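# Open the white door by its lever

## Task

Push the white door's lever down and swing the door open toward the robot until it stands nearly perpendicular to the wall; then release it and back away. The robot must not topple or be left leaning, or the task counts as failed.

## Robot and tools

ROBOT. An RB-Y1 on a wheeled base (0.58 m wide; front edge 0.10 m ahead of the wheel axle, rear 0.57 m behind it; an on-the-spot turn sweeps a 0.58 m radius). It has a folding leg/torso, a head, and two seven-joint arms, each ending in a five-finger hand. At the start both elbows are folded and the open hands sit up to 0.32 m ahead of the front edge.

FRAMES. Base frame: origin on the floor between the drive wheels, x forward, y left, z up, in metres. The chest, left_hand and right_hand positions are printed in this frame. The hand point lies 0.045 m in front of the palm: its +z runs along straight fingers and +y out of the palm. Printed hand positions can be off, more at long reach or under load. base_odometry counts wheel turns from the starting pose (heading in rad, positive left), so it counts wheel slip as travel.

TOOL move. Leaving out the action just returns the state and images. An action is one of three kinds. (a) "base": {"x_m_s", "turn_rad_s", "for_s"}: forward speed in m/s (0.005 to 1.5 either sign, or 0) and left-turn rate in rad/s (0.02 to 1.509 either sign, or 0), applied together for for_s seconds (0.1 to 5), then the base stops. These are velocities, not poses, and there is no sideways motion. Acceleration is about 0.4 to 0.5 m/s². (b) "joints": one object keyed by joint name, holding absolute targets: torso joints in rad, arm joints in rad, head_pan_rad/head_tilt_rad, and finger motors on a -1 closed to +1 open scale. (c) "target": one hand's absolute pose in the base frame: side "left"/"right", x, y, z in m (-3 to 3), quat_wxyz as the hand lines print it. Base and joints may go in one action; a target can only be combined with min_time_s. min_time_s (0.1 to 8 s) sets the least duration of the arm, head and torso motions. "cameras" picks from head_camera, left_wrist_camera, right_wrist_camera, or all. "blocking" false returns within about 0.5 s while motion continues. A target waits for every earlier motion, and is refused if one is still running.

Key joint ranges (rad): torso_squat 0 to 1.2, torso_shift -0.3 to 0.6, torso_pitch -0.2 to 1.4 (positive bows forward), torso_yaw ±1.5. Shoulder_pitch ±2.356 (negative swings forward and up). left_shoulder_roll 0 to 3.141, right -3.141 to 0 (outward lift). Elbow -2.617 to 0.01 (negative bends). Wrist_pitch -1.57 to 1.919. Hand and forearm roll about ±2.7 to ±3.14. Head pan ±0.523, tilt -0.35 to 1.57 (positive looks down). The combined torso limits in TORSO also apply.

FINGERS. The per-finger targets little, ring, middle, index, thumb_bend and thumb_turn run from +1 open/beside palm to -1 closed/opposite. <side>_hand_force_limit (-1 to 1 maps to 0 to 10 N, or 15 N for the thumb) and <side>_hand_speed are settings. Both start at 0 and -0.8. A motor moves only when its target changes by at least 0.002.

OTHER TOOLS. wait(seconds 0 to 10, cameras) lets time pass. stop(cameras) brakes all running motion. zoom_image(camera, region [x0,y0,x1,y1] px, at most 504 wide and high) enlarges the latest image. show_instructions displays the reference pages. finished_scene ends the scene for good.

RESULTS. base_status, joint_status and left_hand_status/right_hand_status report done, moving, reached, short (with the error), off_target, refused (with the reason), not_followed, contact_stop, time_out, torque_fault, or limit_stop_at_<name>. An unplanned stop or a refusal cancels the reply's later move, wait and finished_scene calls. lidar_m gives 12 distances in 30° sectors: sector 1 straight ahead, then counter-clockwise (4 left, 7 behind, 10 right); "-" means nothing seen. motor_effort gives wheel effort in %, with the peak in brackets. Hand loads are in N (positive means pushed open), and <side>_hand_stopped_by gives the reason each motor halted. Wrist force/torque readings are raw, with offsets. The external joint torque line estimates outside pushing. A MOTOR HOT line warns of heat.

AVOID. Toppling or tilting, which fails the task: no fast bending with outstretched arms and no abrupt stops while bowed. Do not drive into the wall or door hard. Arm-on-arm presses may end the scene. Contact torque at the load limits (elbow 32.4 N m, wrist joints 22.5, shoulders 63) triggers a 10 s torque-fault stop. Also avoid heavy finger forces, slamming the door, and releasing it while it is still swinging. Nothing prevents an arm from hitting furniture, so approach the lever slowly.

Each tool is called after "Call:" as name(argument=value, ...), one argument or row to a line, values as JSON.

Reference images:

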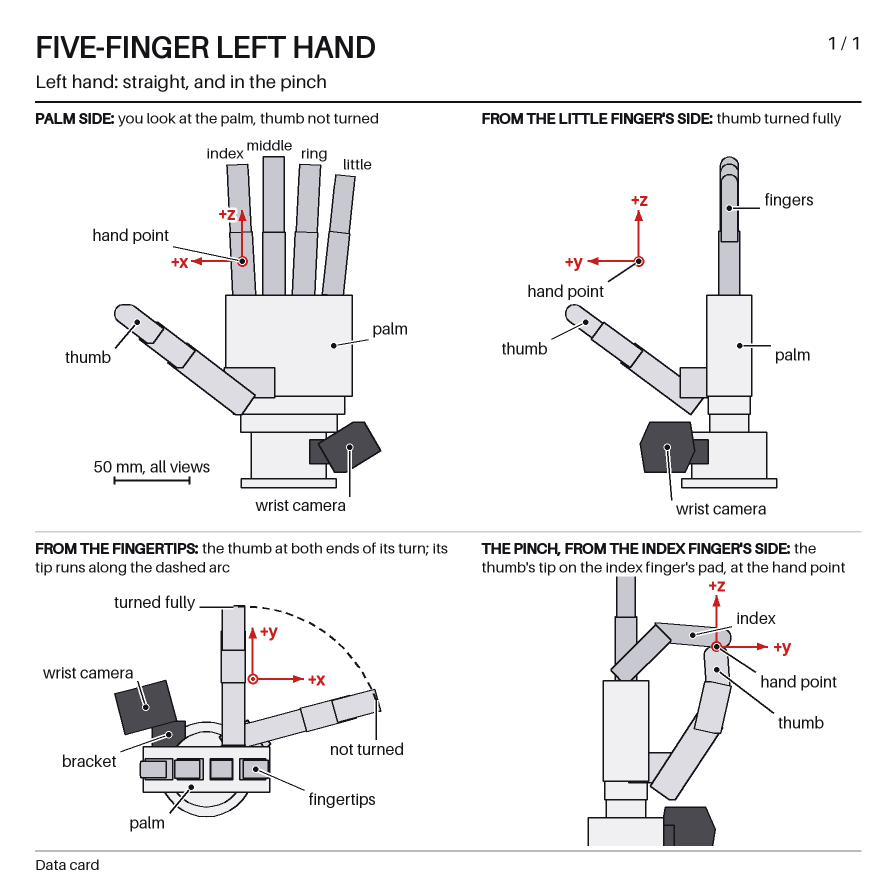

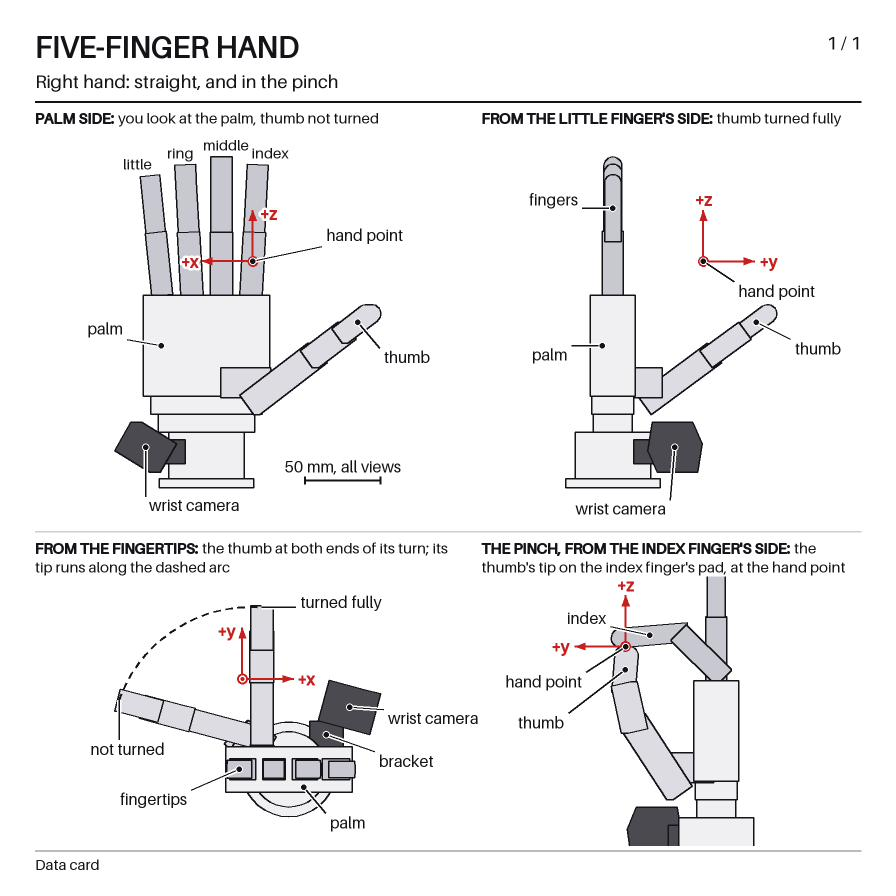

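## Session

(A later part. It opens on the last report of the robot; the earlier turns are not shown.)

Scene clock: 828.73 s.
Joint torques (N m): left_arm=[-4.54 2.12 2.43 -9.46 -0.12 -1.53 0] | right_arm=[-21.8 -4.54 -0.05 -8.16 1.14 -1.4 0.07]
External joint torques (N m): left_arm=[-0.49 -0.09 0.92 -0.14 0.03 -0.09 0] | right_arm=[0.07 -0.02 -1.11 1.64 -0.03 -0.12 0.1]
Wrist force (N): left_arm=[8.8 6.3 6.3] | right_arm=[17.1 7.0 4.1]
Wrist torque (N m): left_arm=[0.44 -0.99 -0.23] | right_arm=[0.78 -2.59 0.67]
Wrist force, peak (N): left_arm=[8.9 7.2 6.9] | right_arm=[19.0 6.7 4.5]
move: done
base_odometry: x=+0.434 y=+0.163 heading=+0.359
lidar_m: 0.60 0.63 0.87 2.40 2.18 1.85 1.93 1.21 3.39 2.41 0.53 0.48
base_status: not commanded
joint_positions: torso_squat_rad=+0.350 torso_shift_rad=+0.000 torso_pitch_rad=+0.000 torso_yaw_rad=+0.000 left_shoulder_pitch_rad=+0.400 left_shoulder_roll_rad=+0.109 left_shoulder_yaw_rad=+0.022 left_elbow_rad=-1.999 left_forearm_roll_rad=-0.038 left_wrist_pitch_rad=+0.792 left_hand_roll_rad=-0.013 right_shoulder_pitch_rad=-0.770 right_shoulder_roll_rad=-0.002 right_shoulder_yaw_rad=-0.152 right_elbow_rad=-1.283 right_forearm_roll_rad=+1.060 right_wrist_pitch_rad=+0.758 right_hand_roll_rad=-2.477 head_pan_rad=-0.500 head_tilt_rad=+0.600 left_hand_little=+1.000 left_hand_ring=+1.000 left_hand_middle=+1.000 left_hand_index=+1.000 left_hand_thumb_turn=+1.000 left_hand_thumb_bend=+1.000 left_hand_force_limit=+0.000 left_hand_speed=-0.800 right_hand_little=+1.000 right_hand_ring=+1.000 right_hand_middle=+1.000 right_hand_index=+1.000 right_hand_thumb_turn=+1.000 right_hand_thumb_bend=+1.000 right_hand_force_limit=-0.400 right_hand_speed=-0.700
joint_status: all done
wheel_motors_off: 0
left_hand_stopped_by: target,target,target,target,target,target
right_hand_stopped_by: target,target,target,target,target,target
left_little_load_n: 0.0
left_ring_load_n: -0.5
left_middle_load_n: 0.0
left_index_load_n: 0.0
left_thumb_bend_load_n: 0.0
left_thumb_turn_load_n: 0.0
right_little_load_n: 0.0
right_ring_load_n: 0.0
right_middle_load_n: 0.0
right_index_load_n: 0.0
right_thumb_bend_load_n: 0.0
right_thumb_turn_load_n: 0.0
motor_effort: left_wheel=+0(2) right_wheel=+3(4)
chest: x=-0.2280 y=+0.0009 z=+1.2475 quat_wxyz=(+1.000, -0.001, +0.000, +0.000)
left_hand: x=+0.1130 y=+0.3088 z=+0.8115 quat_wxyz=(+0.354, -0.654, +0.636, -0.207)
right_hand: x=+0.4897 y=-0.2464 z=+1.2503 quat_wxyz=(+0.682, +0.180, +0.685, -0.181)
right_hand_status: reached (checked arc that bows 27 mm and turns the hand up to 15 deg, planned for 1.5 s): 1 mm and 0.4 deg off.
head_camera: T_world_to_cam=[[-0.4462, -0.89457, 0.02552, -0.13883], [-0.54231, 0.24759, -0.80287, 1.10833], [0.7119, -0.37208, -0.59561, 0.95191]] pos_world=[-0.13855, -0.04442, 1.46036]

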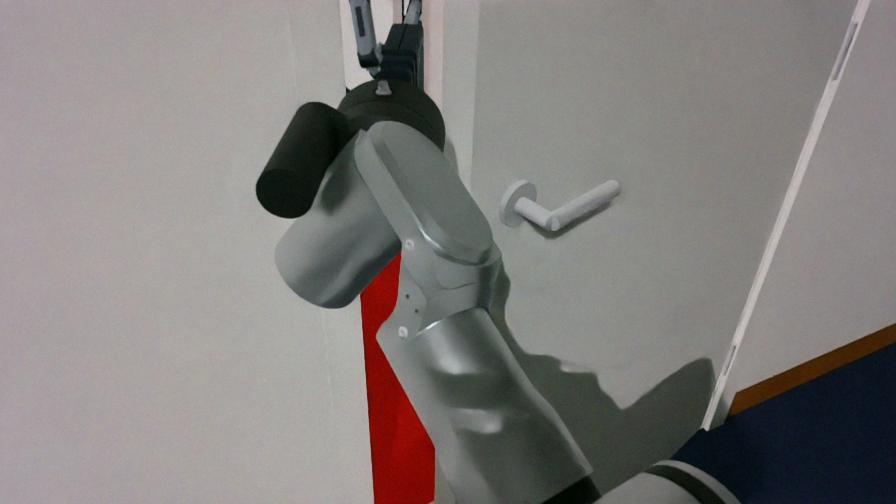

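Call:
move(
  base={"turn_rad_s": -0.2, "for_s": 1.3},
  joints={"head_tilt_rad": 0.35},
  cameras=["head_camera"],
)

Scene clock: 834.70 s.
Joint torques (N m): left_arm=[-4.13 2.05 2.44 -9.4 -0.01 -1.78 -0.06] | right_arm=[-19.33 -4.64 -0.14 -9.2 1.47 -1.39 0.25]
External joint torques (N m): left_arm=[-0.08 -0.16 0.94 -0.09 0.15 -0.34 -0.06] | right_arm=[2.55 -0.11 -1.19 0.6 0.3 -0.11 0.28]
Wrist force (N): left_arm=[9.0 6.8 5.8] | right_arm=[17.6 7.1 4.1]
Wrist torque (N m): left_arm=[0.57 -1.04 -0.22] | right_arm=[0.79 -2.61 0.74]
Wrist force, peak (N): left_arm=[9.6 7.4 6.8] | right_arm=[19.7 33.8 -2.6]
move: done
base_odometry: x=+0.434 y=+0.163 heading=+0.100
lidar_m: 0.60 0.60 0.70 1.24 3.57 2.06 1.84 1.21 1.26 4.81 0.43 1.39
base_status: done (sent for 1.3 of 1.3 s)
joint_positions: torso_squat_rad=+0.350 torso_shift_rad=+0.000 torso_pitch_rad=+0.000 torso_yaw_rad=+0.000 left_shoulder_pitch_rad=+0.400 left_shoulder_roll_rad=+0.109 left_shoulder_yaw_rad=+0.022 left_elbow_rad=-1.999 left_forearm_roll_rad=-0.038 left_wrist_pitch_rad=+0.792 left_hand_roll_rad=-0.013 right_shoulder_pitch_rad=-0.770 right_shoulder_roll_rad=-0.002 right_shoulder_yaw_rad=-0.152 right_elbow_rad=-1.283 right_forearm_roll_rad=+1.060 right_wrist_pitch_rad=+0.758 right_hand_roll_rad=-2.477 head_pan_rad=-0.500 head_tilt_rad=+0.350 left_hand_little=+1.000 left_hand_ring=+1.000 left_hand_middle=+1.000 left_hand_index=+1.000 left_hand_thumb_turn=+1.000 left_hand_thumb_bend=+1.000 left_hand_force_limit=+0.000 left_hand_speed=-0.800 right_hand_little=+1.000 right_hand_ring=+1.000 right_hand_middle=+1.000 right_hand_index=+1.000 right_hand_thumb_turn=+1.000 right_hand_thumb_bend=+1.000 right_hand_force_limit=-0.400 right_hand_speed=-0.700
joint_status: all done
wheel_motors_off: 0
left_hand_stopped_by: target,target,target,target,target,target
right_hand_stopped_by: target,target,target,target,target,target
left_little_load_n: 0.0
left_ring_load_n: 0.0
left_middle_load_n: 0.0
left_index_load_n: 0.0
left_thumb_bend_load_n: 0.0
left_thumb_turn_load_n: 0.0
right_little_load_n: 0.0
right_ring_load_n: 0.0
right_middle_load_n: 0.0
right_index_load_n: 0.0
right_thumb_bend_load_n: 0.0
right_thumb_turn_load_n: 0.0
motor_effort: left_wheel=+0(24) right_wheel=-3(36)
chest: x=-0.2280 y=+0.0009 z=+1.2475 quat_wxyz=(+1.000, -0.001, +0.000, +0.000)
left_hand: x=+0.1130 y=+0.3088 z=+0.8115 quat_wxyz=(+0.354, -0.654, +0.636, -0.207)
right_hand: x=+0.4897 y=-0.2462 z=+1.2505 quat_wxyz=(+0.682, +0.180, +0.685, -0.181)
head_camera: T_world_to_cam=[[-0.45248, -0.89112, 0.03403, -0.15239], [-0.3519, 0.14336, -0.925, 1.32447], [0.81941, -0.43052, -0.37845, 0.65971]] pos_world=[-0.14344, -0.04165, 1.47998]

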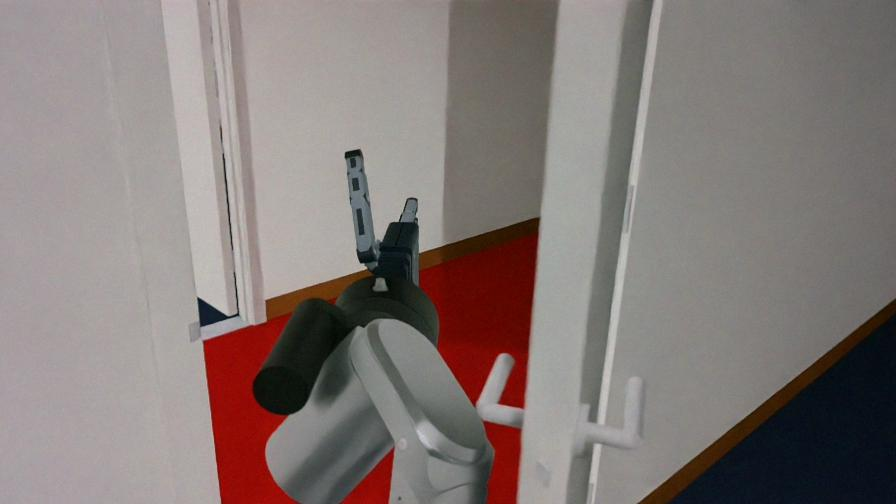

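Call:
wait(
  seconds=0.5,
  cameras=["head_camera"],
)

Scene clock: 839.23 s.
Joint torques (N m): left_arm=[-3.68 1.71 2.37 -9.47 -0.04 -1.56 -0.21] | right_arm=[-19.71 -4.42 -0.15 -9.01 1.31 -1.4 0.25]
External joint torques (N m): left_arm=[0.37 -0.5 0.86 -0.16 0.12 -0.12 -0.21] | right_arm=[2.16 0.11 -1.21 0.79 0.13 -0.12 0.27]
Wrist force (N): left_arm=[9.0 6.9 6.4] | right_arm=[17.0 6.0 3.7]
Wrist torque (N m): left_arm=[0.54 -1.04 -0.24] | right_arm=[0.64 -2.48 0.64]
Wrist force, peak (N): left_arm=[9.3 6.8 6.9] | right_arm=[18.5 7.1 3.9]
base_odometry: x=+0.434 y=+0.163 heading=+0.100
lidar_m: 0.60 0.60 0.72 1.24 3.57 2.06 1.84 1.22 1.25 4.82 0.47 1.38
base_status: done (sent for 1.3 of 1.3 s)
joint_positions: torso_squat_rad=+0.350 torso_shift_rad=+0.000 torso_pitch_rad=+0.000 torso_yaw_rad=+0.000 left_shoulder_pitch_rad=+0.400 left_shoulder_roll_rad=+0.109 left_shoulder_yaw_rad=+0.022 left_elbow_rad=-1.999 left_forearm_roll_rad=-0.038 left_wrist_pitch_rad=+0.792 left_hand_roll_rad=-0.013 right_shoulder_pitch_rad=-0.770 right_shoulder_roll_rad=-0.002 right_shoulder_yaw_rad=-0.152 right_elbow_rad=-1.283 right_forearm_roll_rad=+1.060 right_wrist_pitch_rad=+0.758 right_hand_roll_rad=-2.477 head_pan_rad=-0.500 head_tilt_rad=+0.350 left_hand_little=+1.000 left_hand_ring=+1.000 left_hand_middle=+1.000 left_hand_index=+1.000 left_hand_thumb_turn=+1.000 left_hand_thumb_bend=+1.000 left_hand_force_limit=+0.000 left_hand_speed=-0.800 right_hand_little=+1.000 right_hand_ring=+1.000 right_hand_middle=+1.000 right_hand_index=+1.000 right_hand_thumb_turn=+1.000 right_hand_thumb_bend=+1.000 right_hand_force_limit=-0.400 right_hand_speed=-0.700
joint_status: all done
wheel_motors_off: 0
left_hand_stopped_by: target,target,target,target,target,target
right_hand_stopped_by: target,target,target,target,target,target
left_little_load_n: 0.0
left_ring_load_n: 0.0
left_middle_load_n: 0.0
left_index_load_n: 0.0
left_thumb_bend_load_n: 0.0
left_thumb_turn_load_n: 0.0
right_little_load_n: 0.0
right_ring_load_n: 0.0
right_middle_load_n: -0.5
right_index_load_n: 0.0
right_thumb_bend_load_n: 0.0
right_thumb_turn_load_n: 0.0
motor_effort: left_wheel=+0(24) right_wheel=-2(36)
chest: x=-0.2280 y=+0.0009 z=+1.2475 quat_wxyz=(+1.000, -0.001, +0.000, +0.000)
left_hand: x=+0.1130 y=+0.3088 z=+0.8115 quat_wxyz=(+0.354, -0.654, +0.636, -0.207)
right_hand: x=+0.4897 y=-0.2462 z=+1.2505 quat_wxyz=(+0.682, +0.180, +0.685, -0.181)
wait: 0.50 s; at rest from the start
head_camera: T_world_to_cam=[[-0.45248, -0.89112, 0.03403, -0.15239], [-0.3519, 0.14336, -0.925, 1.32447], [0.81941, -0.43052, -0.37845, 0.65971]] pos_world=[-0.14344, -0.04165, 1.47998]

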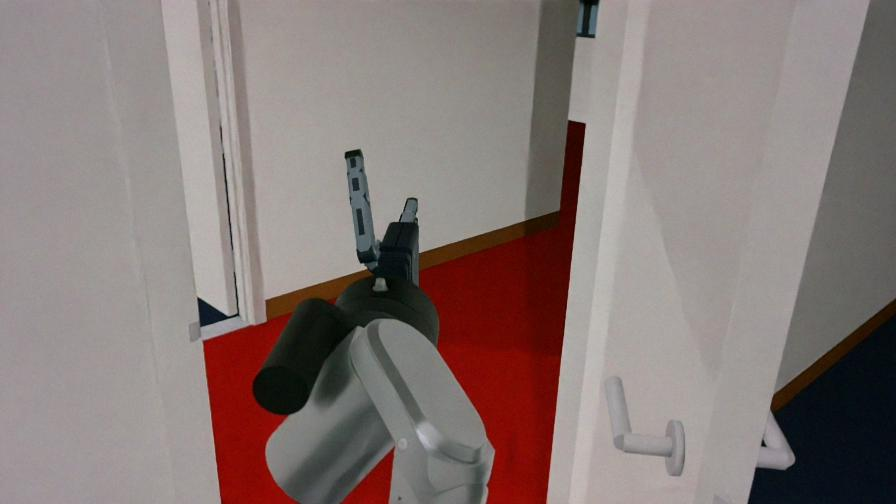

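Call:
wait(
  seconds=2,
  cameras=["head_camera"],
)

Scene clock: 846.83 s.
Joint torques (N m): left_arm=[-3.39 1.82 2.41 -9.63 -0.07 -1.66 -0.4] | right_arm=[-19.75 -4.4 -0.26 -8.88 1.35 -1.34 0.11]
External joint torques (N m): left_arm=[0.66 -0.39 0.9 -0.31 0.08 -0.22 -0.4] | right_arm=[2.13 0.12 -1.31 0.92 0.17 -0.06 0.13]
Wrist force (N): left_arm=[9.1 6.7 6.9] | right_arm=[16.8 6.4 3.9]
Wrist torque (N m): left_arm=[0.49 -1.03 -0.23] | right_arm=[0.72 -2.49 0.65]
Wrist force, peak (N): left_arm=[9.0 7.2 6.8] | right_arm=[18.7 6.7 4.1]
base_odometry: x=+0.434 y=+0.163 heading=+0.100
lidar_m: 0.60 0.60 0.70 1.24 3.57 2.04 1.84 1.21 1.27 4.81 0.48 1.37
base_status: done (sent for 1.3 of 1.3 s)
joint_positions: torso_squat_rad=+0.350 torso_shift_rad=+0.000 torso_pitch_rad=+0.000 torso_yaw_rad=+0.000 left_shoulder_pitch_rad=+0.400 left_shoulder_roll_rad=+0.109 left_shoulder_yaw_rad=+0.022 left_elbow_rad=-1.999 left_forearm_roll_rad=-0.038 left_wrist_pitch_rad=+0.792 left_hand_roll_rad=-0.013 right_shoulder_pitch_rad=-0.770 right_shoulder_roll_rad=-0.002 right_shoulder_yaw_rad=-0.152 right_elbow_rad=-1.283 right_forearm_roll_rad=+1.060 right_wrist_pitch_rad=+0.758 right_hand_roll_rad=-2.477 head_pan_rad=-0.500 head_tilt_rad=+0.350 left_hand_little=+1.000 left_hand_ring=+1.000 left_hand_middle=+1.000 left_hand_index=+1.000 left_hand_thumb_turn=+1.000 left_hand_thumb_bend=+1.000 left_hand_force_limit=+0.000 left_hand_speed=-0.800 right_hand_little=+1.000 right_hand_ring=+1.000 right_hand_middle=+1.000 right_hand_index=+1.000 right_hand_thumb_turn=+1.000 right_hand_thumb_bend=+1.000 right_hand_force_limit=-0.400 right_hand_speed=-0.700
joint_status: all done
wheel_motors_off: 0
left_hand_stopped_by: target,target,target,target,target,target
right_hand_stopped_by: target,target,target,target,target,target
left_little_load_n: 0.0
left_ring_load_n: 0.0
left_middle_load_n: 0.0
left_index_load_n: 0.0
left_thumb_bend_load_n: 0.0
left_thumb_turn_load_n: 0.0
right_little_load_n: 0.0
right_ring_load_n: 0.0
right_middle_load_n: -0.5
right_index_load_n: 0.0
right_thumb_bend_load_n: -0.5
right_thumb_turn_load_n: 0.0
motor_effort: left_wheel=+0(24) right_wheel=-2(36)
chest: x=-0.2280 y=+0.0009 z=+1.2475 quat_wxyz=(+1.000, -0.001, +0.000, +0.000)
left_hand: x=+0.1130 y=+0.3088 z=+0.8115 quat_wxyz=(+0.354, -0.654, +0.636, -0.207)
right_hand: x=+0.4897 y=-0.2462 z=+1.2505 quat_wxyz=(+0.682, +0.180, +0.685, -0.181)
wait: 2.00 s; at rest from the start
head_camera: T_world_to_cam=[[-0.45248, -0.89112, 0.03403, -0.15239], [-0.3519, 0.14336, -0.925, 1.32447], [0.81941, -0.43052, -0.37845, 0.65971]] pos_world=[-0.14344, -0.04165, 1.47998]

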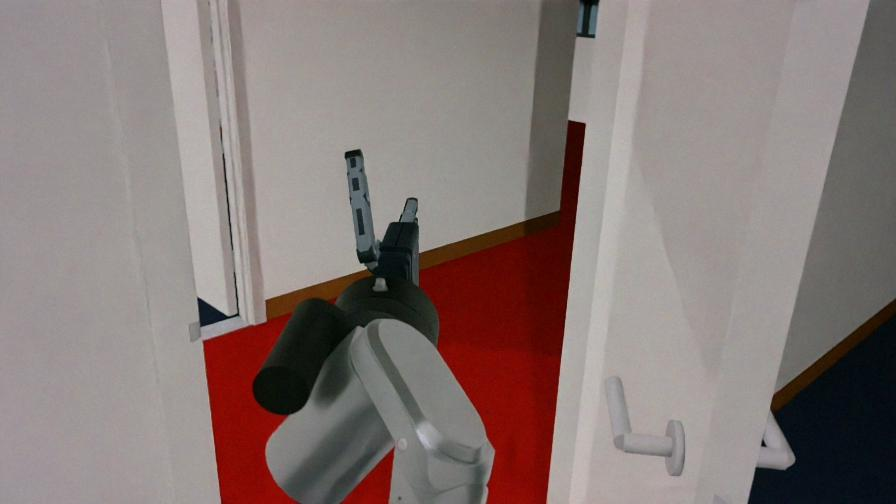

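Call:
move(
  target={"side": "right", "x": 0.41, "y": -0.19, "z": 1.25, "quat_wxyz": [0.701, 0.0923, 0.701, -0.0923]},
  min_time_s=1.2,
)

Call:
move(
  joints={"right_shoulder_pitch_rad": -0.2, "right_shoulder_roll_rad": -0.2, "right_shoulder_yaw_rad": 0, "right_elbow_rad": -2.2, "right_forearm_roll_rad": 0, "right_wrist_pitch_rad": 0.6, "right_hand_roll_rad": -1.57, "left_hand_index": -1, "left_hand_middle": -1, "left_hand_ring": -1, "left_hand_little": -1, "left_hand_thumb_turn": -1, "left_hand_speed": -0.3, "head_pan_rad": 0},
  min_time_s=1.5,
)

Call:
move(
  joints={"right_shoulder_pitch_rad": 0, "right_shoulder_roll_rad": -0.15, "right_shoulder_yaw_rad": 0, "right_elbow_rad": -0.1, "right_forearm_roll_rad": 0, "right_wrist_pitch_rad": 0, "right_hand_roll_rad": -1.57, "left_hand_thumb_bend": -0.6},
  min_time_s=2.5,
  cameras=["head_camera"],
)

Scene clock: 894.53 s.
Joint torques (N m): left_arm=[-3.76 2.4 2.71 -9.47 -0.14 -1.53 -0.15] | right_arm=[-15.98 -2.95 -0.58 -8.52 1.08 -1.9 -0.09]
External joint torques (N m): left_arm=[0.3 0.19 1.21 -0.16 0.02 -0.09 -0.15] | right_arm=[1.1 -0.42 0.54 0.69 0.17 -0.17 -0.07]
Wrist force (N): left_arm=[8.7 6.4 6.1] | right_arm=[18.2 6.2 3.7]
Wrist torque (N m): left_arm=[0.48 -1.00 -0.20] | right_arm=[0.71 -2.73 0.85]
Wrist force, peak (N): left_arm=[9.1 6.8 7.1] | right_arm=[18.5 6.6 3.9]
move: done
base_odometry: x=+0.434 y=+0.163 heading=+0.100
lidar_m: 0.60 0.60 0.70 1.25 3.55 2.06 1.84 1.22 1.27 4.81 0.47 1.39
base_status: not commanded
joint_positions: torso_squat_rad=+0.350 torso_shift_rad=+0.000 torso_pitch_rad=+0.000 torso_yaw_rad=+0.000 left_shoulder_pitch_rad=+0.400 left_shoulder_roll_rad=+0.109 left_shoulder_yaw_rad=+0.022 left_elbow_rad=-1.999 left_forearm_roll_rad=-0.038 left_wrist_pitch_rad=+0.792 left_hand_roll_rad=-0.013 right_shoulder_pitch_rad=-0.431 right_shoulder_roll_rad=-0.088 right_shoulder_yaw_rad=+0.057 right_elbow_rad=-1.830 right_forearm_roll_rad=+0.597 right_wrist_pitch_rad=+0.811 right_hand_roll_rad=-2.154 head_pan_rad=-0.500 head_tilt_rad=+0.350 left_hand_little=+1.000 left_hand_ring=+1.000 left_hand_middle=+1.000 left_hand_index=+1.000 left_hand_thumb_turn=+1.000 left_hand_thumb_bend=+1.000 left_hand_force_limit=+0.000 left_hand_speed=-0.800 right_hand_little=+1.000 right_hand_ring=+1.000 right_hand_middle=+1.000 right_hand_index=+1.000 right_hand_thumb_turn=+1.000 right_hand_thumb_bend=+1.000 right_hand_force_limit=-0.400 right_hand_speed=-0.700
joint_status: all done
wheel_motors_off: 0
left_hand_stopped_by: target,target,target,target,target,target
right_hand_stopped_by: target,target,target,target,target,target
left_little_load_n: 0.0
left_ring_load_n: 0.0
left_middle_load_n: 0.0
left_index_load_n: 0.0
left_thumb_bend_load_n: 0.0
left_thumb_turn_load_n: 0.0
right_little_load_n: 0.0
right_ring_load_n: 0.0
right_middle_load_n: 0.0
right_index_load_n: 0.0
right_thumb_bend_load_n: 0.0
right_thumb_turn_load_n: 0.0
motor_effort: left_wheel=+0(2) right_wheel=-3(4)
chest: x=-0.2280 y=+0.0009 z=+1.2475 quat_wxyz=(+1.000, -0.001, +0.000, +0.000)
left_hand: x=+0.1130 y=+0.3088 z=+0.8115 quat_wxyz=(+0.354, -0.654, +0.636, -0.207)
right_hand: x=+0.4099 y=-0.1896 z=+1.2499 quat_wxyz=(+0.702, +0.092, +0.700, -0.092)
right_hand_status: reached (checked arc that bows 23 mm and turns the hand up to 15 deg, planned for 1.2 s): 0 mm and 0.1 deg off.
pictures: none

Scene clock: 896.50 s.
Joint torques (N m): left_arm=[-3.93 2.19 2.37 -9.51 0.02 -1.6 -0.07] | right_arm=[-11.36 -3.09 -3.13 -7.81 0.42 -2.56 -0.1]
External joint torques (N m): left_arm=[0.1 -0.03 0.86 -0.22 0.19 -0.19 -0.05] | right_arm=[1.64 0.27 -0.92 0.71 0.07 -0.59 -0.08]
Wrist force (N): left_arm=[8.7 6.7 5.9] | right_arm=[17.0 6.9 2.5]
Wrist torque (N m): left_arm=[0.56 -0.98 -0.25] | right_arm=[0.78 -2.49 0.81]
Wrist force, peak (N): left_arm=[9.6 6.6 6.5] | right_arm=[17.9 7.3 2.7]
move: done
base_odometry: x=+0.434 y=+0.163 heading=+0.100
lidar_m: 0.60 0.60 0.70 1.25 3.56 2.06 1.84 1.21 1.25 4.82 0.47 1.38
base_status: not commanded
joint_positions: torso_squat_rad=+0.350 torso_shift_rad=+0.000 torso_pitch_rad=+0.000 torso_yaw_rad=+0.000 left_shoulder_pitch_rad=+0.400 left_shoulder_roll_rad=+0.109 left_shoulder_yaw_rad=+0.022 left_elbow_rad=-1.999 left_forearm_roll_rad=-0.038 left_wrist_pitch_rad=+0.792 left_hand_roll_rad=-0.013 right_shoulder_pitch_rad=-0.200 right_shoulder_roll_rad=-0.200 right_shoulder_yaw_rad=+0.000 right_elbow_rad=-2.200 right_forearm_roll_rad=+0.000 right_wrist_pitch_rad=+0.600 right_hand_roll_rad=-1.570 head_pan_rad=+0.000 head_tilt_rad=+0.350 left_hand_little=-1.000 left_hand_ring=-1.000 left_hand_middle=-1.000 left_hand_index=-1.000 left_hand_thumb_turn=-1.000 left_hand_thumb_bend=+1.000 left_hand_force_limit=+0.000 left_hand_speed=-0.300 right_hand_little=+1.000 right_hand_ring=+1.000 right_hand_middle=+1.000 right_hand_index=+1.000 right_hand_thumb_turn=+1.000 right_hand_thumb_bend=+1.000 right_hand_force_limit=-0.400 right_hand_speed=-0.700
joint_status: all done
wheel_motors_off: 0
left_hand_stopped_by: target,target,target,target,target,target
right_hand_stopped_by: target,target,target,target,target,target
left_little_load_n: 0.0
left_ring_load_n: 0.0
left_middle_load_n: 0.0
left_index_load_n: 0.0
left_thumb_bend_load_n: 0.0
left_thumb_turn_load_n: 0.0
right_little_load_n: 0.0
right_ring_load_n: 0.0
right_middle_load_n: 0.0
right_index_load_n: 0.0
right_thumb_bend_load_n: 0.0
right_thumb_turn_load_n: 0.0
motor_effort: left_wheel=+1(3) right_wheel=-4(5)
chest: x=-0.2280 y=+0.0009 z=+1.2475 quat_wxyz=(+1.000, -0.001, +0.000, +0.000)
left_hand: x=+0.1130 y=+0.3088 z=+0.8115 quat_wxyz=(+0.354, -0.654, +0.636, -0.207)
right_hand: x=+0.3135 y=-0.1452 z=+1.3077 quat_wxyz=(+0.778, -0.089, +0.620, -0.052)
pictures: none

Scene clock: 899.30 s.
Joint torques (N m): left_arm=[-4.13 1.71 2.1 -9.32 -0.15 -1.77 -0.14] | right_arm=[-1.56 -3.92 -1.5 0.42 0.05 -0.68 0.12]
External joint torques (N m): left_arm=[-0.1 -0.51 0.6 -0.04 0.02 -0.36 -0.12] | right_arm=[-0.29 0.9 -1.27 0.23 0.04 -0.42 0.12]
Wrist force (N): left_arm=[9.0 6.4 6.1] | right_arm=[11.9 6.8 9.0]
Wrist torque (N m): left_arm=[0.52 -1.01 -0.25] | right_arm=[0.41 -2.33 0.47]
Wrist force, peak (N): left_arm=[9.0 7.4 6.7] | right_arm=[16.1 7.8 8.6]
move: off_target
base_odometry: x=+0.434 y=+0.163 heading=+0.100
lidar_m: 0.60 0.61 0.72 1.23 3.57 2.07 1.85 1.21 1.26 4.83 0.48 1.38
base_status: not commanded
joint_positions: torso_squat_rad=+0.350 torso_shift_rad=+0.000 torso_pitch_rad=+0.000 torso_yaw_rad=+0.000 left_shoulder_pitch_rad=+0.400 left_shoulder_roll_rad=+0.109 left_shoulder_yaw_rad=+0.022 left_elbow_rad=-1.999 left_forearm_roll_rad=-0.038 left_wrist_pitch_rad=+0.792 left_hand_roll_rad=-0.013 right_shoulder_pitch_rad=+0.000 right_shoulder_roll_rad=-0.150 right_shoulder_yaw_rad=+0.000 right_elbow_rad=-0.100 right_forearm_roll_rad=+0.000 right_wrist_pitch_rad=+0.000 right_hand_roll_rad=-1.570 head_pan_rad=+0.000 head_tilt_rad=+0.350 left_hand_little=-1.000 left_hand_ring=-1.000 left_hand_middle=-1.000 left_hand_index=-1.000 left_hand_thumb_turn=-1.000 left_hand_thumb_bend=+0.445 left_hand_force_limit=+0.000 left_hand_speed=-0.300 right_hand_little=+1.000 right_hand_ring=+1.000 right_hand_middle=+1.000 right_hand_index=+1.000 right_hand_thumb_turn=+1.000 right_hand_thumb_bend=+1.000 right_hand_force_limit=-0.400 right_hand_speed=-0.700
joint_status: left_hand_thumb_bend off_target (ended at +0.445, target -0.600); the others done
wheel_motors_off: 0
left_hand_stopped_by: target,target,target,target,force,target
right_hand_stopped_by: target,target,target,target,target,target
left_little_load_n: 0.0
left_ring_load_n: 0.0
left_middle_load_n: -1.0
left_index_load_n: 0.0
left_thumb_bend_load_n: 10.5
left_thumb_turn_load_n: 3.0
right_little_load_n: 0.0
right_ring_load_n: 0.0
right_middle_load_n: 0.5
right_index_load_n: 0.0
right_thumb_bend_load_n: 0.0
right_thumb_turn_load_n: 0.0
motor_effort: left_wheel=+0(2) right_wheel=-4(5)
chest: x=-0.2280 y=+0.0009 z=+1.2475 quat_wxyz=(+1.000, -0.001, +0.000, +0.000)
left_hand: x=+0.1130 y=+0.3088 z=+0.8115 quat_wxyz=(+0.354, -0.654, +0.636, -0.207)
right_hand: x=-0.1441 y=-0.2811 z=+0.5219 quat_wxyz=(+0.050, -0.004, +0.996, -0.076)
head_camera: T_world_to_cam=[[0.03014, -0.99896, 0.03413, -0.05304], [-0.37814, -0.04301, -0.92475, 1.31896], [0.92526, 0.01497, -0.37905, 0.68188]] pos_world=[-0.13056, -0.00646, 1.47998]

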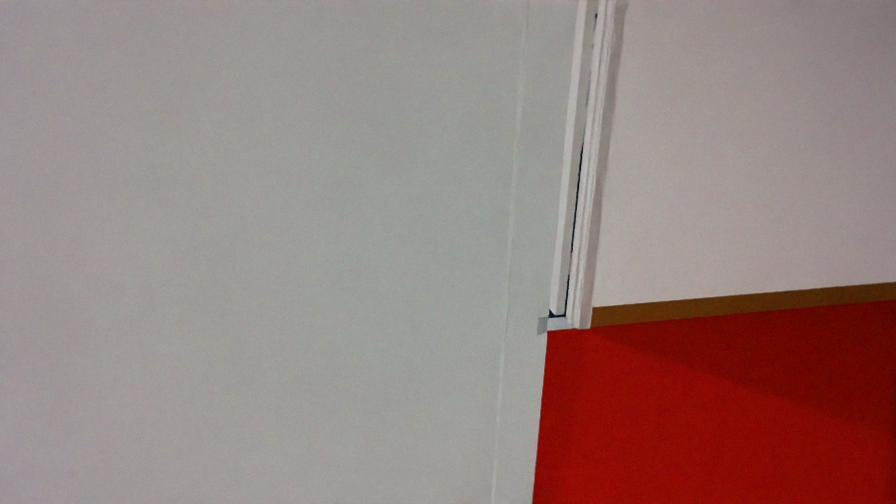

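Call:
move(
  base={"turn_rad_s": -0.45, "for_s": 2.91},
  joints={"left_hand_thumb_bend": 0.6, "head_tilt_rad": 0.5},
  cameras=["head_camera"],
)

Scene clock: 908.33 s.
Joint torques (N m): left_arm=[-3.94 2.53 2.98 -9.45 -0.18 -1.7 -0.12] | right_arm=[-1.33 -2.98 -1.3 0.61 0.15 -0.69 0.04]
External joint torques (N m): left_arm=[0.09 0.3 1.48 -0.16 -0.01 -0.29 -0.11] | right_arm=[-0.07 1.83 -1.08 0.43 0.14 -0.43 0.05]
Wrist force (N): left_arm=[8.5 6.5 5.7] | right_arm=[12.5 7.5 9.4]
Wrist torque (N m): left_arm=[0.55 -0.99 -0.26] | right_arm=[0.46 -2.44 0.57]
Wrist force, peak (N): left_arm=[9.6 7.6 6.2] | right_arm=[12.9 7.7 9.7]
move: done
base_odometry: x=+0.434 y=+0.163 heading=-1.205
lidar_m: 0.48 0.61 0.64 0.60 0.64 0.88 2.47 2.19 1.84 1.92 1.20 3.40
base_status: done (sent for 2.9 of 2.9 s)
joint_positions: torso_squat_rad=+0.350 torso_shift_rad=+0.000 torso_pitch_rad=+0.000 torso_yaw_rad=+0.000 left_shoulder_pitch_rad=+0.400 left_shoulder_roll_rad=+0.109 left_shoulder_yaw_rad=+0.022 left_elbow_rad=-1.999 left_forearm_roll_rad=-0.038 left_wrist_pitch_rad=+0.792 left_hand_roll_rad=-0.013 right_shoulder_pitch_rad=+0.000 right_shoulder_roll_rad=-0.150 right_shoulder_yaw_rad=+0.000 right_elbow_rad=-0.100 right_forearm_roll_rad=+0.000 right_wrist_pitch_rad=+0.000 right_hand_roll_rad=-1.570 head_pan_rad=+0.000 head_tilt_rad=+0.500 left_hand_little=-1.000 left_hand_ring=-1.000 left_hand_middle=-1.000 left_hand_index=-1.000 left_hand_thumb_turn=-1.000 left_hand_thumb_bend=+0.600 left_hand_force_limit=+0.000 left_hand_speed=-0.300 right_hand_little=+1.000 right_hand_ring=+1.000 right_hand_middle=+1.000 right_hand_index=+1.000 right_hand_thumb_turn=+1.000 right_hand_thumb_bend=+1.000 right_hand_force_limit=-0.400 right_hand_speed=-0.700
joint_status: all done
wheel_motors_off: 0
left_hand_stopped_by: target,target,target,target,target,target
right_hand_stopped_by: target,target,target,target,target,target
left_little_load_n: 0.0
left_ring_load_n: 0.0
left_middle_load_n: 0.0
left_index_load_n: 0.0
left_thumb_bend_load_n: 0.0
left_thumb_turn_load_n: 0.0
right_little_load_n: 0.0
right_ring_load_n: 0.0
right_middle_load_n: 0.0
right_index_load_n: 0.0
right_thumb_bend_load_n: 0.0
right_thumb_turn_load_n: 0.0
motor_effort: left_wheel=+9(25) right_wheel=+5(22)
chest: x=-0.2280 y=+0.0009 z=+1.2475 quat_wxyz=(+1.000, -0.001, +0.000, +0.000)
left_hand: x=+0.1129 y=+0.3088 z=+0.8115 quat_wxyz=(+0.354, -0.654, +0.636, -0.207)
right_hand: x=-0.1441 y=-0.2811 z=+0.5219 quat_wxyz=(+0.050, -0.004, +0.996, -0.076)
head_camera: T_world_to_cam=[[0.03468, -0.99897, 0.02927, -0.04504], [-0.51203, -0.04291, -0.85789, 1.19459], [0.85826, 0.01477, -0.51299, 0.86207]] pos_world=[-0.12666, -0.00646, 1.46838]

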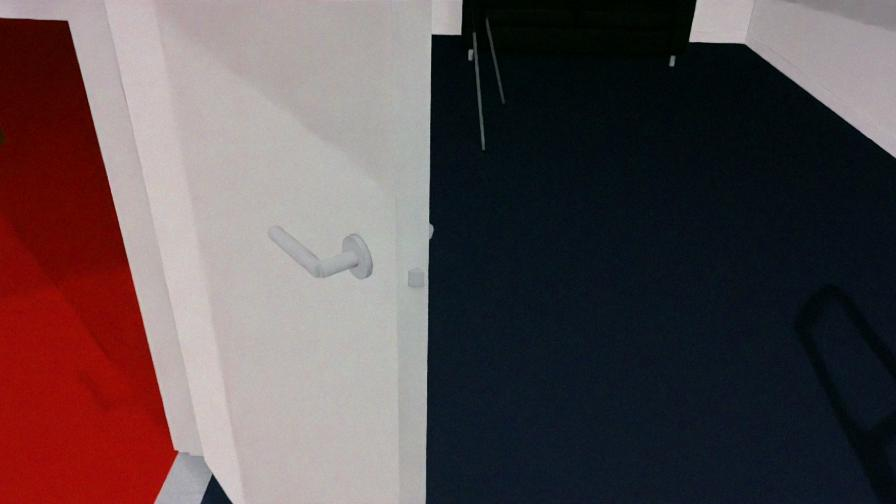

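Call:
move(
  target={"side": "left", "x": 0.30, "y": 0.28, "z": 1.15, "quat_wxyz": [0.5, -0.5, 0.5, -0.5]},
  min_time_s=2,
)

Call:
move(
  target={"side": "left", "x": 0.52, "y": 0.28, "z": 1.2, "quat_wxyz": [0.5, -0.5, 0.5, -0.5]},
  min_time_s=1.5,
  cameras=["head_camera"],
)

Scene clock: 931.03 s.
Joint torques (N m): left_arm=[-11.66 7.55 6.32 -8.48 0.04 -2.37 0.13] | right_arm=[-1.58 -3.45 -1.19 0.52 0.07 -0.66 0.03]
External joint torques (N m): left_arm=[-2.06 1.71 2.76 -0.49 0.16 -0.49 0.14] | right_arm=[-0.32 1.37 -0.96 0.34 0.06 -0.4 0.03]
Wrist force (N): left_arm=[7.0 8.6 2.8] | right_arm=[12.0 7.2 8.3]
Wrist torque (N m): left_arm=[0.89 -0.87 -0.31] | right_arm=[0.49 -2.32 0.54]
Wrist force, peak (N): left_arm=[9.2 7.1 6.8] | right_arm=[13.1 7.0 9.8]
move: done
base_odometry: x=+0.434 y=+0.163 heading=-1.205
lidar_m: 0.48 0.62 0.63 0.61 0.63 0.88 2.45 2.19 1.84 1.92 1.21 3.41
base_status: not commanded
joint_positions: torso_squat_rad=+0.350 torso_shift_rad=+0.000 torso_pitch_rad=+0.000 torso_yaw_rad=+0.000 left_shoulder_pitch_rad=-0.009 left_shoulder_roll_rad=+0.360 left_shoulder_yaw_rad=+0.171 left_elbow_rad=-2.228 left_forearm_roll_rad=+0.273 left_wrist_pitch_rad=+0.683 left_hand_roll_rad=+0.144 right_shoulder_pitch_rad=+0.000 right_shoulder_roll_rad=-0.150 right_shoulder_yaw_rad=+0.000 right_elbow_rad=-0.100 right_forearm_roll_rad=+0.000 right_wrist_pitch_rad=+0.000 right_hand_roll_rad=-1.570 head_pan_rad=+0.000 head_tilt_rad=+0.500 left_hand_little=-1.000 left_hand_ring=-1.000 left_hand_middle=-1.000 left_hand_index=-1.000 left_hand_thumb_turn=-1.000 left_hand_thumb_bend=+0.600 left_hand_force_limit=+0.000 left_hand_speed=-0.300 right_hand_little=+1.000 right_hand_ring=+1.000 right_hand_middle=+1.000 right_hand_index=+1.000 right_hand_thumb_turn=+1.000 right_hand_thumb_bend=+1.000 right_hand_force_limit=-0.400 right_hand_speed=-0.700
joint_status: all done
wheel_motors_off: 0
left_hand_stopped_by: target,target,target,target,target,target
right_hand_stopped_by: target,target,target,target,target,target
left_little_load_n: 0.0
left_ring_load_n: 0.0
left_middle_load_n: 0.0
left_index_load_n: 0.0
left_thumb_bend_load_n: 0.0
left_thumb_turn_load_n: 0.0
right_little_load_n: 0.0
right_ring_load_n: 0.0
right_middle_load_n: 0.0
right_index_load_n: 0.0
right_thumb_bend_load_n: -0.5
right_thumb_turn_load_n: 0.0
motor_effort: left_wheel=+10(11) right_wheel=+4(6)
chest: x=-0.2280 y=+0.0009 z=+1.2475 quat_wxyz=(+1.000, -0.001, +0.000, +0.000)
left_hand: x=+0.2991 y=+0.2799 z=+1.1500 quat_wxyz=(+0.500, -0.499, +0.500, -0.501)
left_hand_status: reached (checked arc that bows 37 mm and turns the hand up to 45 deg, planned for 2.0 s): 1 mm and 0.1 deg off.
right_hand: x=-0.1441 y=-0.2811 z=+0.5219 quat_wxyz=(+0.050, -0.004, +0.996, -0.076)
pictures: none

Scene clock: 932.87 s.
Joint torques (N m): left_arm=[-23.31 11 2.71 -8.6 0.24 -1.96 -0.2] | right_arm=[-1.78 -3.43 -1.26 0.65 0.24 -0.6 0.13]
External joint torques (N m): left_arm=[-2 1.67 -0.52 0.37 0.22 -0.06 -0.19] | right_arm=[-0.52 1.39 -1.04 0.47 0.23 -0.34 0.13]
Wrist force (N): left_arm=[7.8 8.4 3.0] | right_arm=[12.0 8.0 9.0]
Wrist torque (N m): left_arm=[0.82 -1.01 -0.45] | right_arm=[0.60 -2.39 0.53]
Wrist force, peak (N): left_arm=[8.0 8.8 2.6] | right_arm=[13.1 7.4 9.5]
move: done
base_odometry: x=+0.434 y=+0.163 heading=-1.205
lidar_m: 0.49 0.61 0.63 0.60 0.64 0.88 2.47 2.18 1.85 1.93 1.21 3.41
base_status: not commanded
joint_positions: torso_squat_rad=+0.350 torso_shift_rad=+0.000 torso_pitch_rad=+0.000 torso_yaw_rad=+0.000 left_shoulder_pitch_rad=-0.835 left_shoulder_roll_rad=+0.443 left_shoulder_yaw_rad=+0.090 left_elbow_rad=-1.118 left_forearm_roll_rad=+0.330 left_wrist_pitch_rad=+0.407 left_hand_roll_rad=+0.039 right_shoulder_pitch_rad=+0.000 right_shoulder_roll_rad=-0.150 right_shoulder_yaw_rad=+0.000 right_elbow_rad=-0.100 right_forearm_roll_rad=+0.000 right_wrist_pitch_rad=+0.000 right_hand_roll_rad=-1.570 head_pan_rad=+0.000 head_tilt_rad=+0.500 left_hand_little=-1.000 left_hand_ring=-1.000 left_hand_middle=-1.000 left_hand_index=-1.000 left_hand_thumb_turn=-1.000 left_hand_thumb_bend=+0.600 left_hand_force_limit=+0.000 left_hand_speed=-0.300 right_hand_little=+1.000 right_hand_ring=+1.000 right_hand_middle=+1.000 right_hand_index=+1.000 right_hand_thumb_turn=+1.000 right_hand_thumb_bend=+1.000 right_hand_force_limit=-0.400 right_hand_speed=-0.700
joint_status: all done
wheel_motors_off: 0
left_hand_stopped_by: target,target,target,target,target,target
right_hand_stopped_by: target,target,target,target,target,target
left_little_load_n: 0.0
left_ring_load_n: 0.0
left_middle_load_n: 0.0
left_index_load_n: 0.0
left_thumb_bend_load_n: 0.0
left_thumb_turn_load_n: 0.0
right_little_load_n: 0.0
right_ring_load_n: 0.0
right_middle_load_n: 0.0
right_index_load_n: 0.0
right_thumb_bend_load_n: -0.5
right_thumb_turn_load_n: 0.0
motor_effort: left_wheel=+13(13) right_wheel=+4(5)
chest: x=-0.2280 y=+0.0009 z=+1.2475 quat_wxyz=(+1.000, -0.001, +0.000, +0.000)
left_hand: x=+0.5197 y=+0.2800 z=+1.1999 quat_wxyz=(+0.500, -0.501, +0.500, -0.500)
left_hand_status: reached (checked arc that bows 51 mm and turns the hand up to 5 deg, planned for 1.5 s): 0 mm and 0.1 deg off.
right_hand: x=-0.1441 y=-0.2811 z=+0.5219 quat_wxyz=(+0.050, -0.004, +0.996, -0.076)
head_camera: T_world_to_cam=[[0.03468, -0.99897, 0.02926, -0.04503], [-0.51211, -0.04291, -0.85785, 1.19451], [0.85822, 0.01477, -0.51307, 0.86218]] pos_world=[-0.12666, -0.00646, 1.46838]

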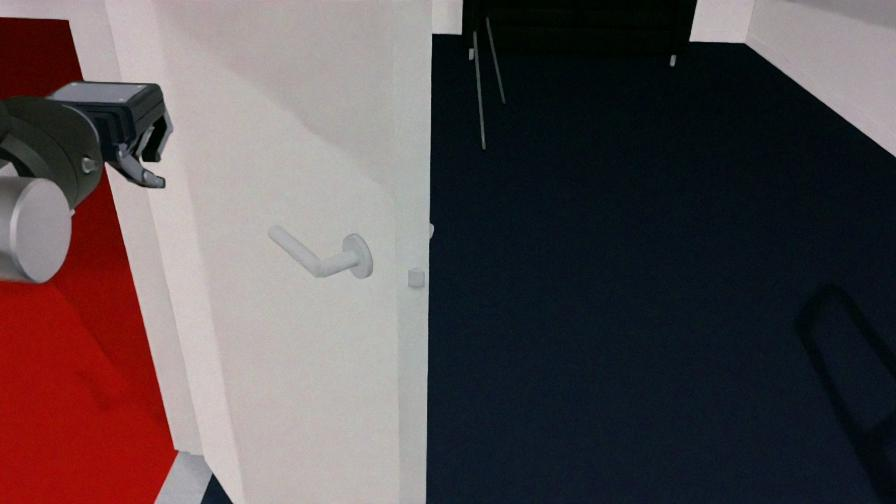

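Call:
move(
  base={"x_m_s": 0.07, "for_s": 3.2},
  cameras=["head_camera"],
)

Scene clock: 940.20 s.
Joint torques (N m): left_arm=[-23.4 11.21 2.53 -8.71 0.22 -2.02 -0.16] | right_arm=[-1.28 -3.44 -1.15 0.47 0.03 -0.7 0.11]
External joint torques (N m): left_arm=[-2.09 1.87 -0.7 0.26 0.2 -0.12 -0.15] | right_arm=[-0.02 1.37 -0.93 0.28 0.03 -0.44 0.11]
Wrist force (N): left_arm=[7.6 8.0 2.6] | right_arm=[11.7 7.4 9.4]
Wrist torque (N m): left_arm=[0.81 -1.00 -0.38] | right_arm=[0.48 -2.31 0.52]
Wrist force, peak (N): left_arm=[8.4 8.7 2.3] | right_arm=[13.1 7.7 9.7]
move: done
base_odometry: x=+0.514 y=-0.046 heading=-1.205
lidar_m: 0.25 0.27 2.60 0.59 0.63 0.90 2.43 2.37 1.92 2.38 1.12 3.39
base_status: done (sent for 3.2 of 3.2 s)
joint_positions: torso_squat_rad=+0.350 torso_shift_rad=+0.000 torso_pitch_rad=+0.000 torso_yaw_rad=+0.000 left_shoulder_pitch_rad=-0.835 left_shoulder_roll_rad=+0.443 left_shoulder_yaw_rad=+0.090 left_elbow_rad=-1.118 left_forearm_roll_rad=+0.330 left_wrist_pitch_rad=+0.407 left_hand_roll_rad=+0.039 right_shoulder_pitch_rad=+0.000 right_shoulder_roll_rad=-0.150 right_shoulder_yaw_rad=+0.000 right_elbow_rad=-0.100 right_forearm_roll_rad=+0.000 right_wrist_pitch_rad=+0.000 right_hand_roll_rad=-1.570 head_pan_rad=+0.000 head_tilt_rad=+0.500 left_hand_little=-1.000 left_hand_ring=-1.000 left_hand_middle=-1.000 left_hand_index=-1.000 left_hand_thumb_turn=-1.000 left_hand_thumb_bend=+0.600 left_hand_force_limit=+0.000 left_hand_speed=-0.300 right_hand_little=+1.000 right_hand_ring=+1.000 right_hand_middle=+1.000 right_hand_index=+1.000 right_hand_thumb_turn=+1.000 right_hand_thumb_bend=+1.000 right_hand_force_limit=-0.400 right_hand_speed=-0.700
joint_status: not commanded
wheel_motors_off: 0
left_hand_stopped_by: target,target,target,target,target,target
right_hand_stopped_by: target,target,target,target,target,target
left_little_load_n: 0.5
left_ring_load_n: 0.0
left_middle_load_n: 0.0
left_index_load_n: 0.0
left_thumb_bend_load_n: 0.0
left_thumb_turn_load_n: 0.0
right_little_load_n: 0.0
right_ring_load_n: 0.0
right_middle_load_n: 0.0
right_index_load_n: 0.0
right_thumb_bend_load_n: 0.0
right_thumb_turn_load_n: 0.0
motor_effort: left_wheel=-5(31) right_wheel=+6(24)
chest: x=-0.2279 y=+0.0009 z=+1.2475 quat_wxyz=(+1.000, -0.001, +0.000, +0.000)
left_hand: x=+0.5198 y=+0.2801 z=+1.1998 quat_wxyz=(+0.500, -0.501, +0.500, -0.500)
right_hand: x=-0.1441 y=-0.2811 z=+0.5219 quat_wxyz=(+0.050, -0.004, +0.996, -0.076)
head_camera: T_world_to_cam=[[0.03469, -0.99897, 0.02926, -0.04503], [-0.51218, -0.04291, -0.8578, 1.19449], [0.85818, 0.01477, -0.51314, 0.86219]] pos_world=[-0.12656, -0.00646, 1.46838]

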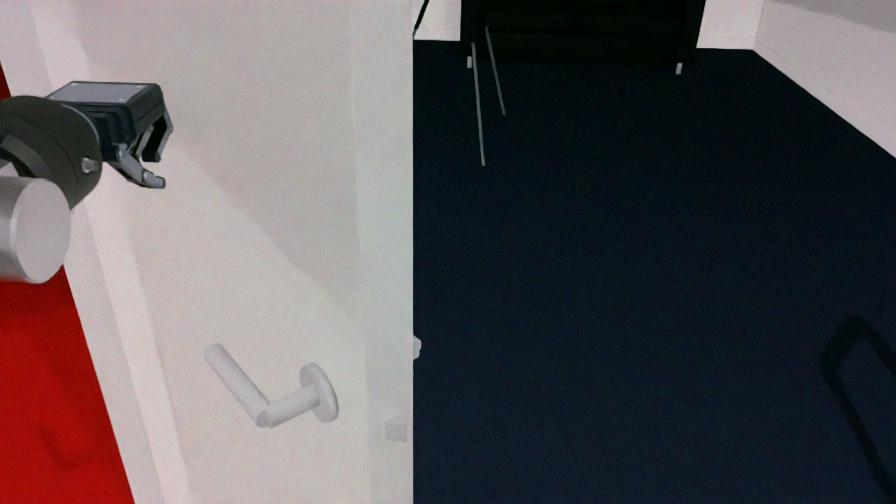

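Call:
move(
  base={"x_m_s": 0.06, "for_s": 3.0},
  cameras=["head_camera"],
)

Scene clock: 959.40 s.
Joint torques (N m): left_arm=[-24.56 8.19 2.54 -9.26 0.4 -2.3 -0.12] | right_arm=[-1.23 -3.38 -0.96 0.7 -0.11 -0.65 -0.01]
External joint torques (N m): left_arm=[-3.26 -1.16 -0.69 -0.29 0.37 -0.41 -0.11] | right_arm=[0.03 1.43 -0.74 0.52 -0.12 -0.39 -0.01]
Wrist force (N): left_arm=[8.2 8.2 2.6] | right_arm=[11.8 6.8 8.9]
Wrist torque (N m): left_arm=[0.82 -1.12 -0.34] | right_arm=[0.39 -2.29 0.51]
Wrist force, peak (N): left_arm=[-3.1 7.5 -11.7] | right_arm=[13.1 7.2 10.1]
move: done
base_odometry: x=+0.579 y=-0.214 heading=-1.206
lidar_m: 0.32 0.45 2.54 0.59 0.63 0.88 2.42 2.52 1.99 1.09 1.12 0.31
base_status: done (sent for 3 of 3 s)
joint_positions: torso_squat_rad=+0.350 torso_shift_rad=+0.000 torso_pitch_rad=+0.000 torso_yaw_rad=+0.000 left_shoulder_pitch_rad=-0.835 left_shoulder_roll_rad=+0.444 left_shoulder_yaw_rad=+0.090 left_elbow_rad=-1.117 left_forearm_roll_rad=+0.330 left_wrist_pitch_rad=+0.407 left_hand_roll_rad=+0.039 right_shoulder_pitch_rad=+0.000 right_shoulder_roll_rad=-0.150 right_shoulder_yaw_rad=+0.000 right_elbow_rad=-0.100 right_forearm_roll_rad=+0.000 right_wrist_pitch_rad=+0.000 right_hand_roll_rad=-1.570 head_pan_rad=+0.000 head_tilt_rad=+0.500 left_hand_little=-1.000 left_hand_ring=-1.000 left_hand_middle=-1.000 left_hand_index=-1.000 left_hand_thumb_turn=-1.000 left_hand_thumb_bend=+0.600 left_hand_force_limit=+0.000 left_hand_speed=-0.300 right_hand_little=+1.000 right_hand_ring=+1.000 right_hand_middle=+1.000 right_hand_index=+1.000 right_hand_thumb_turn=+1.000 right_hand_thumb_bend=+1.000 right_hand_force_limit=-0.400 right_hand_speed=-0.700
joint_status: not commanded
wheel_motors_off: 0
left_hand_stopped_by: target,target,target,target,target,target
right_hand_stopped_by: target,target,target,target,target,target
left_little_load_n: 0.0
left_ring_load_n: 0.0
left_middle_load_n: 0.0
left_index_load_n: 0.0
left_thumb_bend_load_n: 0.0
left_thumb_turn_load_n: 0.0
right_little_load_n: 0.0
right_ring_load_n: 0.0
right_middle_load_n: 0.0
right_index_load_n: 0.0
right_thumb_bend_load_n: 0.0
right_thumb_turn_load_n: 0.0
motor_effort: left_wheel=-2(19) right_wheel=+4(26)
chest: x=-0.2279 y=+0.0009 z=+1.2475 quat_wxyz=(+1.000, -0.001, +0.000, +0.000)
left_hand: x=+0.5197 y=+0.2806 z=+1.1996 quat_wxyz=(+0.500, -0.501, +0.500, -0.499)
right_hand: x=-0.1441 y=-0.2811 z=+0.5219 quat_wxyz=(+0.050, -0.004, +0.996, -0.076)
head_camera: T_world_to_cam=[[0.03468, -0.99897, 0.02926, -0.04503], [-0.51211, -0.04291, -0.85785, 1.19456], [0.85822, 0.01477, -0.51307, 0.86209]] pos_world=[-0.12656, -0.00646, 1.46838]

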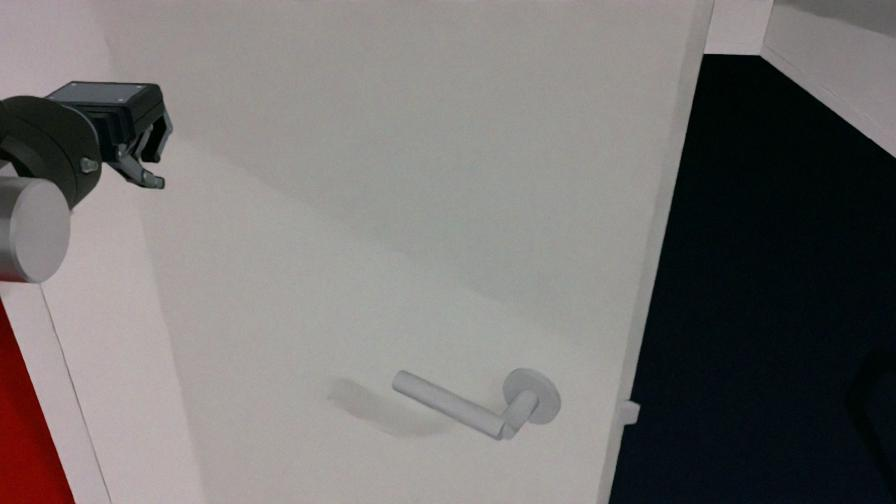

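Call:
move(
  base={"x_m_s": 0.05, "for_s": 3.4},
  cameras=["head_camera"],
)

Scene clock: 972.17 s.
Joint torques (N m): left_arm=[-24.41 8.13 2.69 -9.18 0.36 -2.26 -0.05] | right_arm=[-1.53 -3.9 -1.16 0.53 0.11 -0.65 0.11]
External joint torques (N m): left_arm=[-3.11 -1.21 -0.55 -0.21 0.33 -0.36 -0.05] | right_arm=[-0.28 0.91 -0.94 0.34 0.1 -0.39 0.11]
Wrist force (N): left_arm=[7.5 8.3 2.6] | right_arm=[11.6 7.4 9.7]
Wrist torque (N m): left_arm=[0.86 -0.99 -0.40] | right_arm=[0.46 -2.31 0.55]
Wrist force, peak (N): left_arm=[1.6 9.1 -25.5] | right_arm=[12.5 8.1 10.0]
move: done
base_odometry: x=+0.639 y=-0.373 heading=-1.207
lidar_m: 0.46 0.51 0.82 2.42 0.66 0.88 2.43 2.53 2.06 1.07 1.12 0.46
base_status: done (sent for 3.4 of 3.4 s)
joint_positions: torso_squat_rad=+0.350 torso_shift_rad=+0.000 torso_pitch_rad=+0.000 torso_yaw_rad=+0.000 left_shoulder_pitch_rad=-0.835 left_shoulder_roll_rad=+0.444 left_shoulder_yaw_rad=+0.090 left_elbow_rad=-1.118 left_forearm_roll_rad=+0.330 left_wrist_pitch_rad=+0.407 left_hand_roll_rad=+0.039 right_shoulder_pitch_rad=+0.000 right_shoulder_roll_rad=-0.150 right_shoulder_yaw_rad=+0.000 right_elbow_rad=-0.100 right_forearm_roll_rad=+0.000 right_wrist_pitch_rad=+0.000 right_hand_roll_rad=-1.570 head_pan_rad=+0.000 head_tilt_rad=+0.500 left_hand_little=-1.000 left_hand_ring=-1.000 left_hand_middle=-1.000 left_hand_index=-1.000 left_hand_thumb_turn=-1.000 left_hand_thumb_bend=+0.600 left_hand_force_limit=+0.000 left_hand_speed=-0.300 right_hand_little=+1.000 right_hand_ring=+1.000 right_hand_middle=+1.000 right_hand_index=+1.000 right_hand_thumb_turn=+1.000 right_hand_thumb_bend=+1.000 right_hand_force_limit=-0.400 right_hand_speed=-0.700
joint_status: not commanded
wheel_motors_off: 0
left_hand_stopped_by: target,target,target,target,target,target
right_hand_stopped_by: target,target,target,target,target,target
left_little_load_n: 0.0
left_ring_load_n: 0.0
left_middle_load_n: 0.0
left_index_load_n: 0.0
left_thumb_bend_load_n: 0.0
left_thumb_turn_load_n: 0.0
right_little_load_n: 0.0
right_ring_load_n: 0.0
right_middle_load_n: 0.0
right_index_load_n: 0.0
right_thumb_bend_load_n: 0.0
right_thumb_turn_load_n: 0.0
motor_effort: left_wheel=-4(15) right_wheel=+5(23)
chest: x=-0.2279 y=+0.0009 z=+1.2475 quat_wxyz=(+1.000, -0.001, +0.000, +0.000)
left_hand: x=+0.5197 y=+0.2806 z=+1.1996 quat_wxyz=(+0.500, -0.501, +0.500, -0.499)
right_hand: x=-0.1441 y=-0.2810 z=+0.5219 quat_wxyz=(+0.050, -0.004, +0.996, -0.076)
head_camera: T_world_to_cam=[[0.03468, -0.99897, 0.02926, -0.04503], [-0.51211, -0.04291, -0.85785, 1.19456], [0.85822, 0.01477, -0.51307, 0.86209]] pos_world=[-0.12656, -0.00646, 1.46838]

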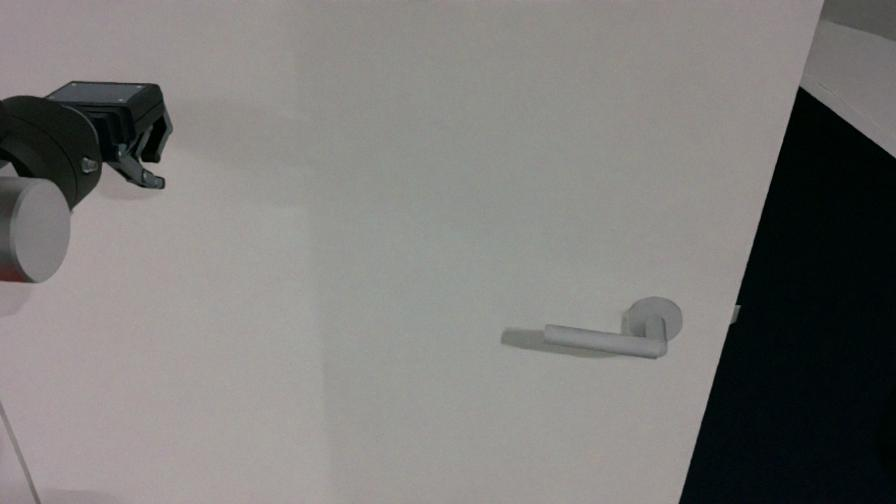

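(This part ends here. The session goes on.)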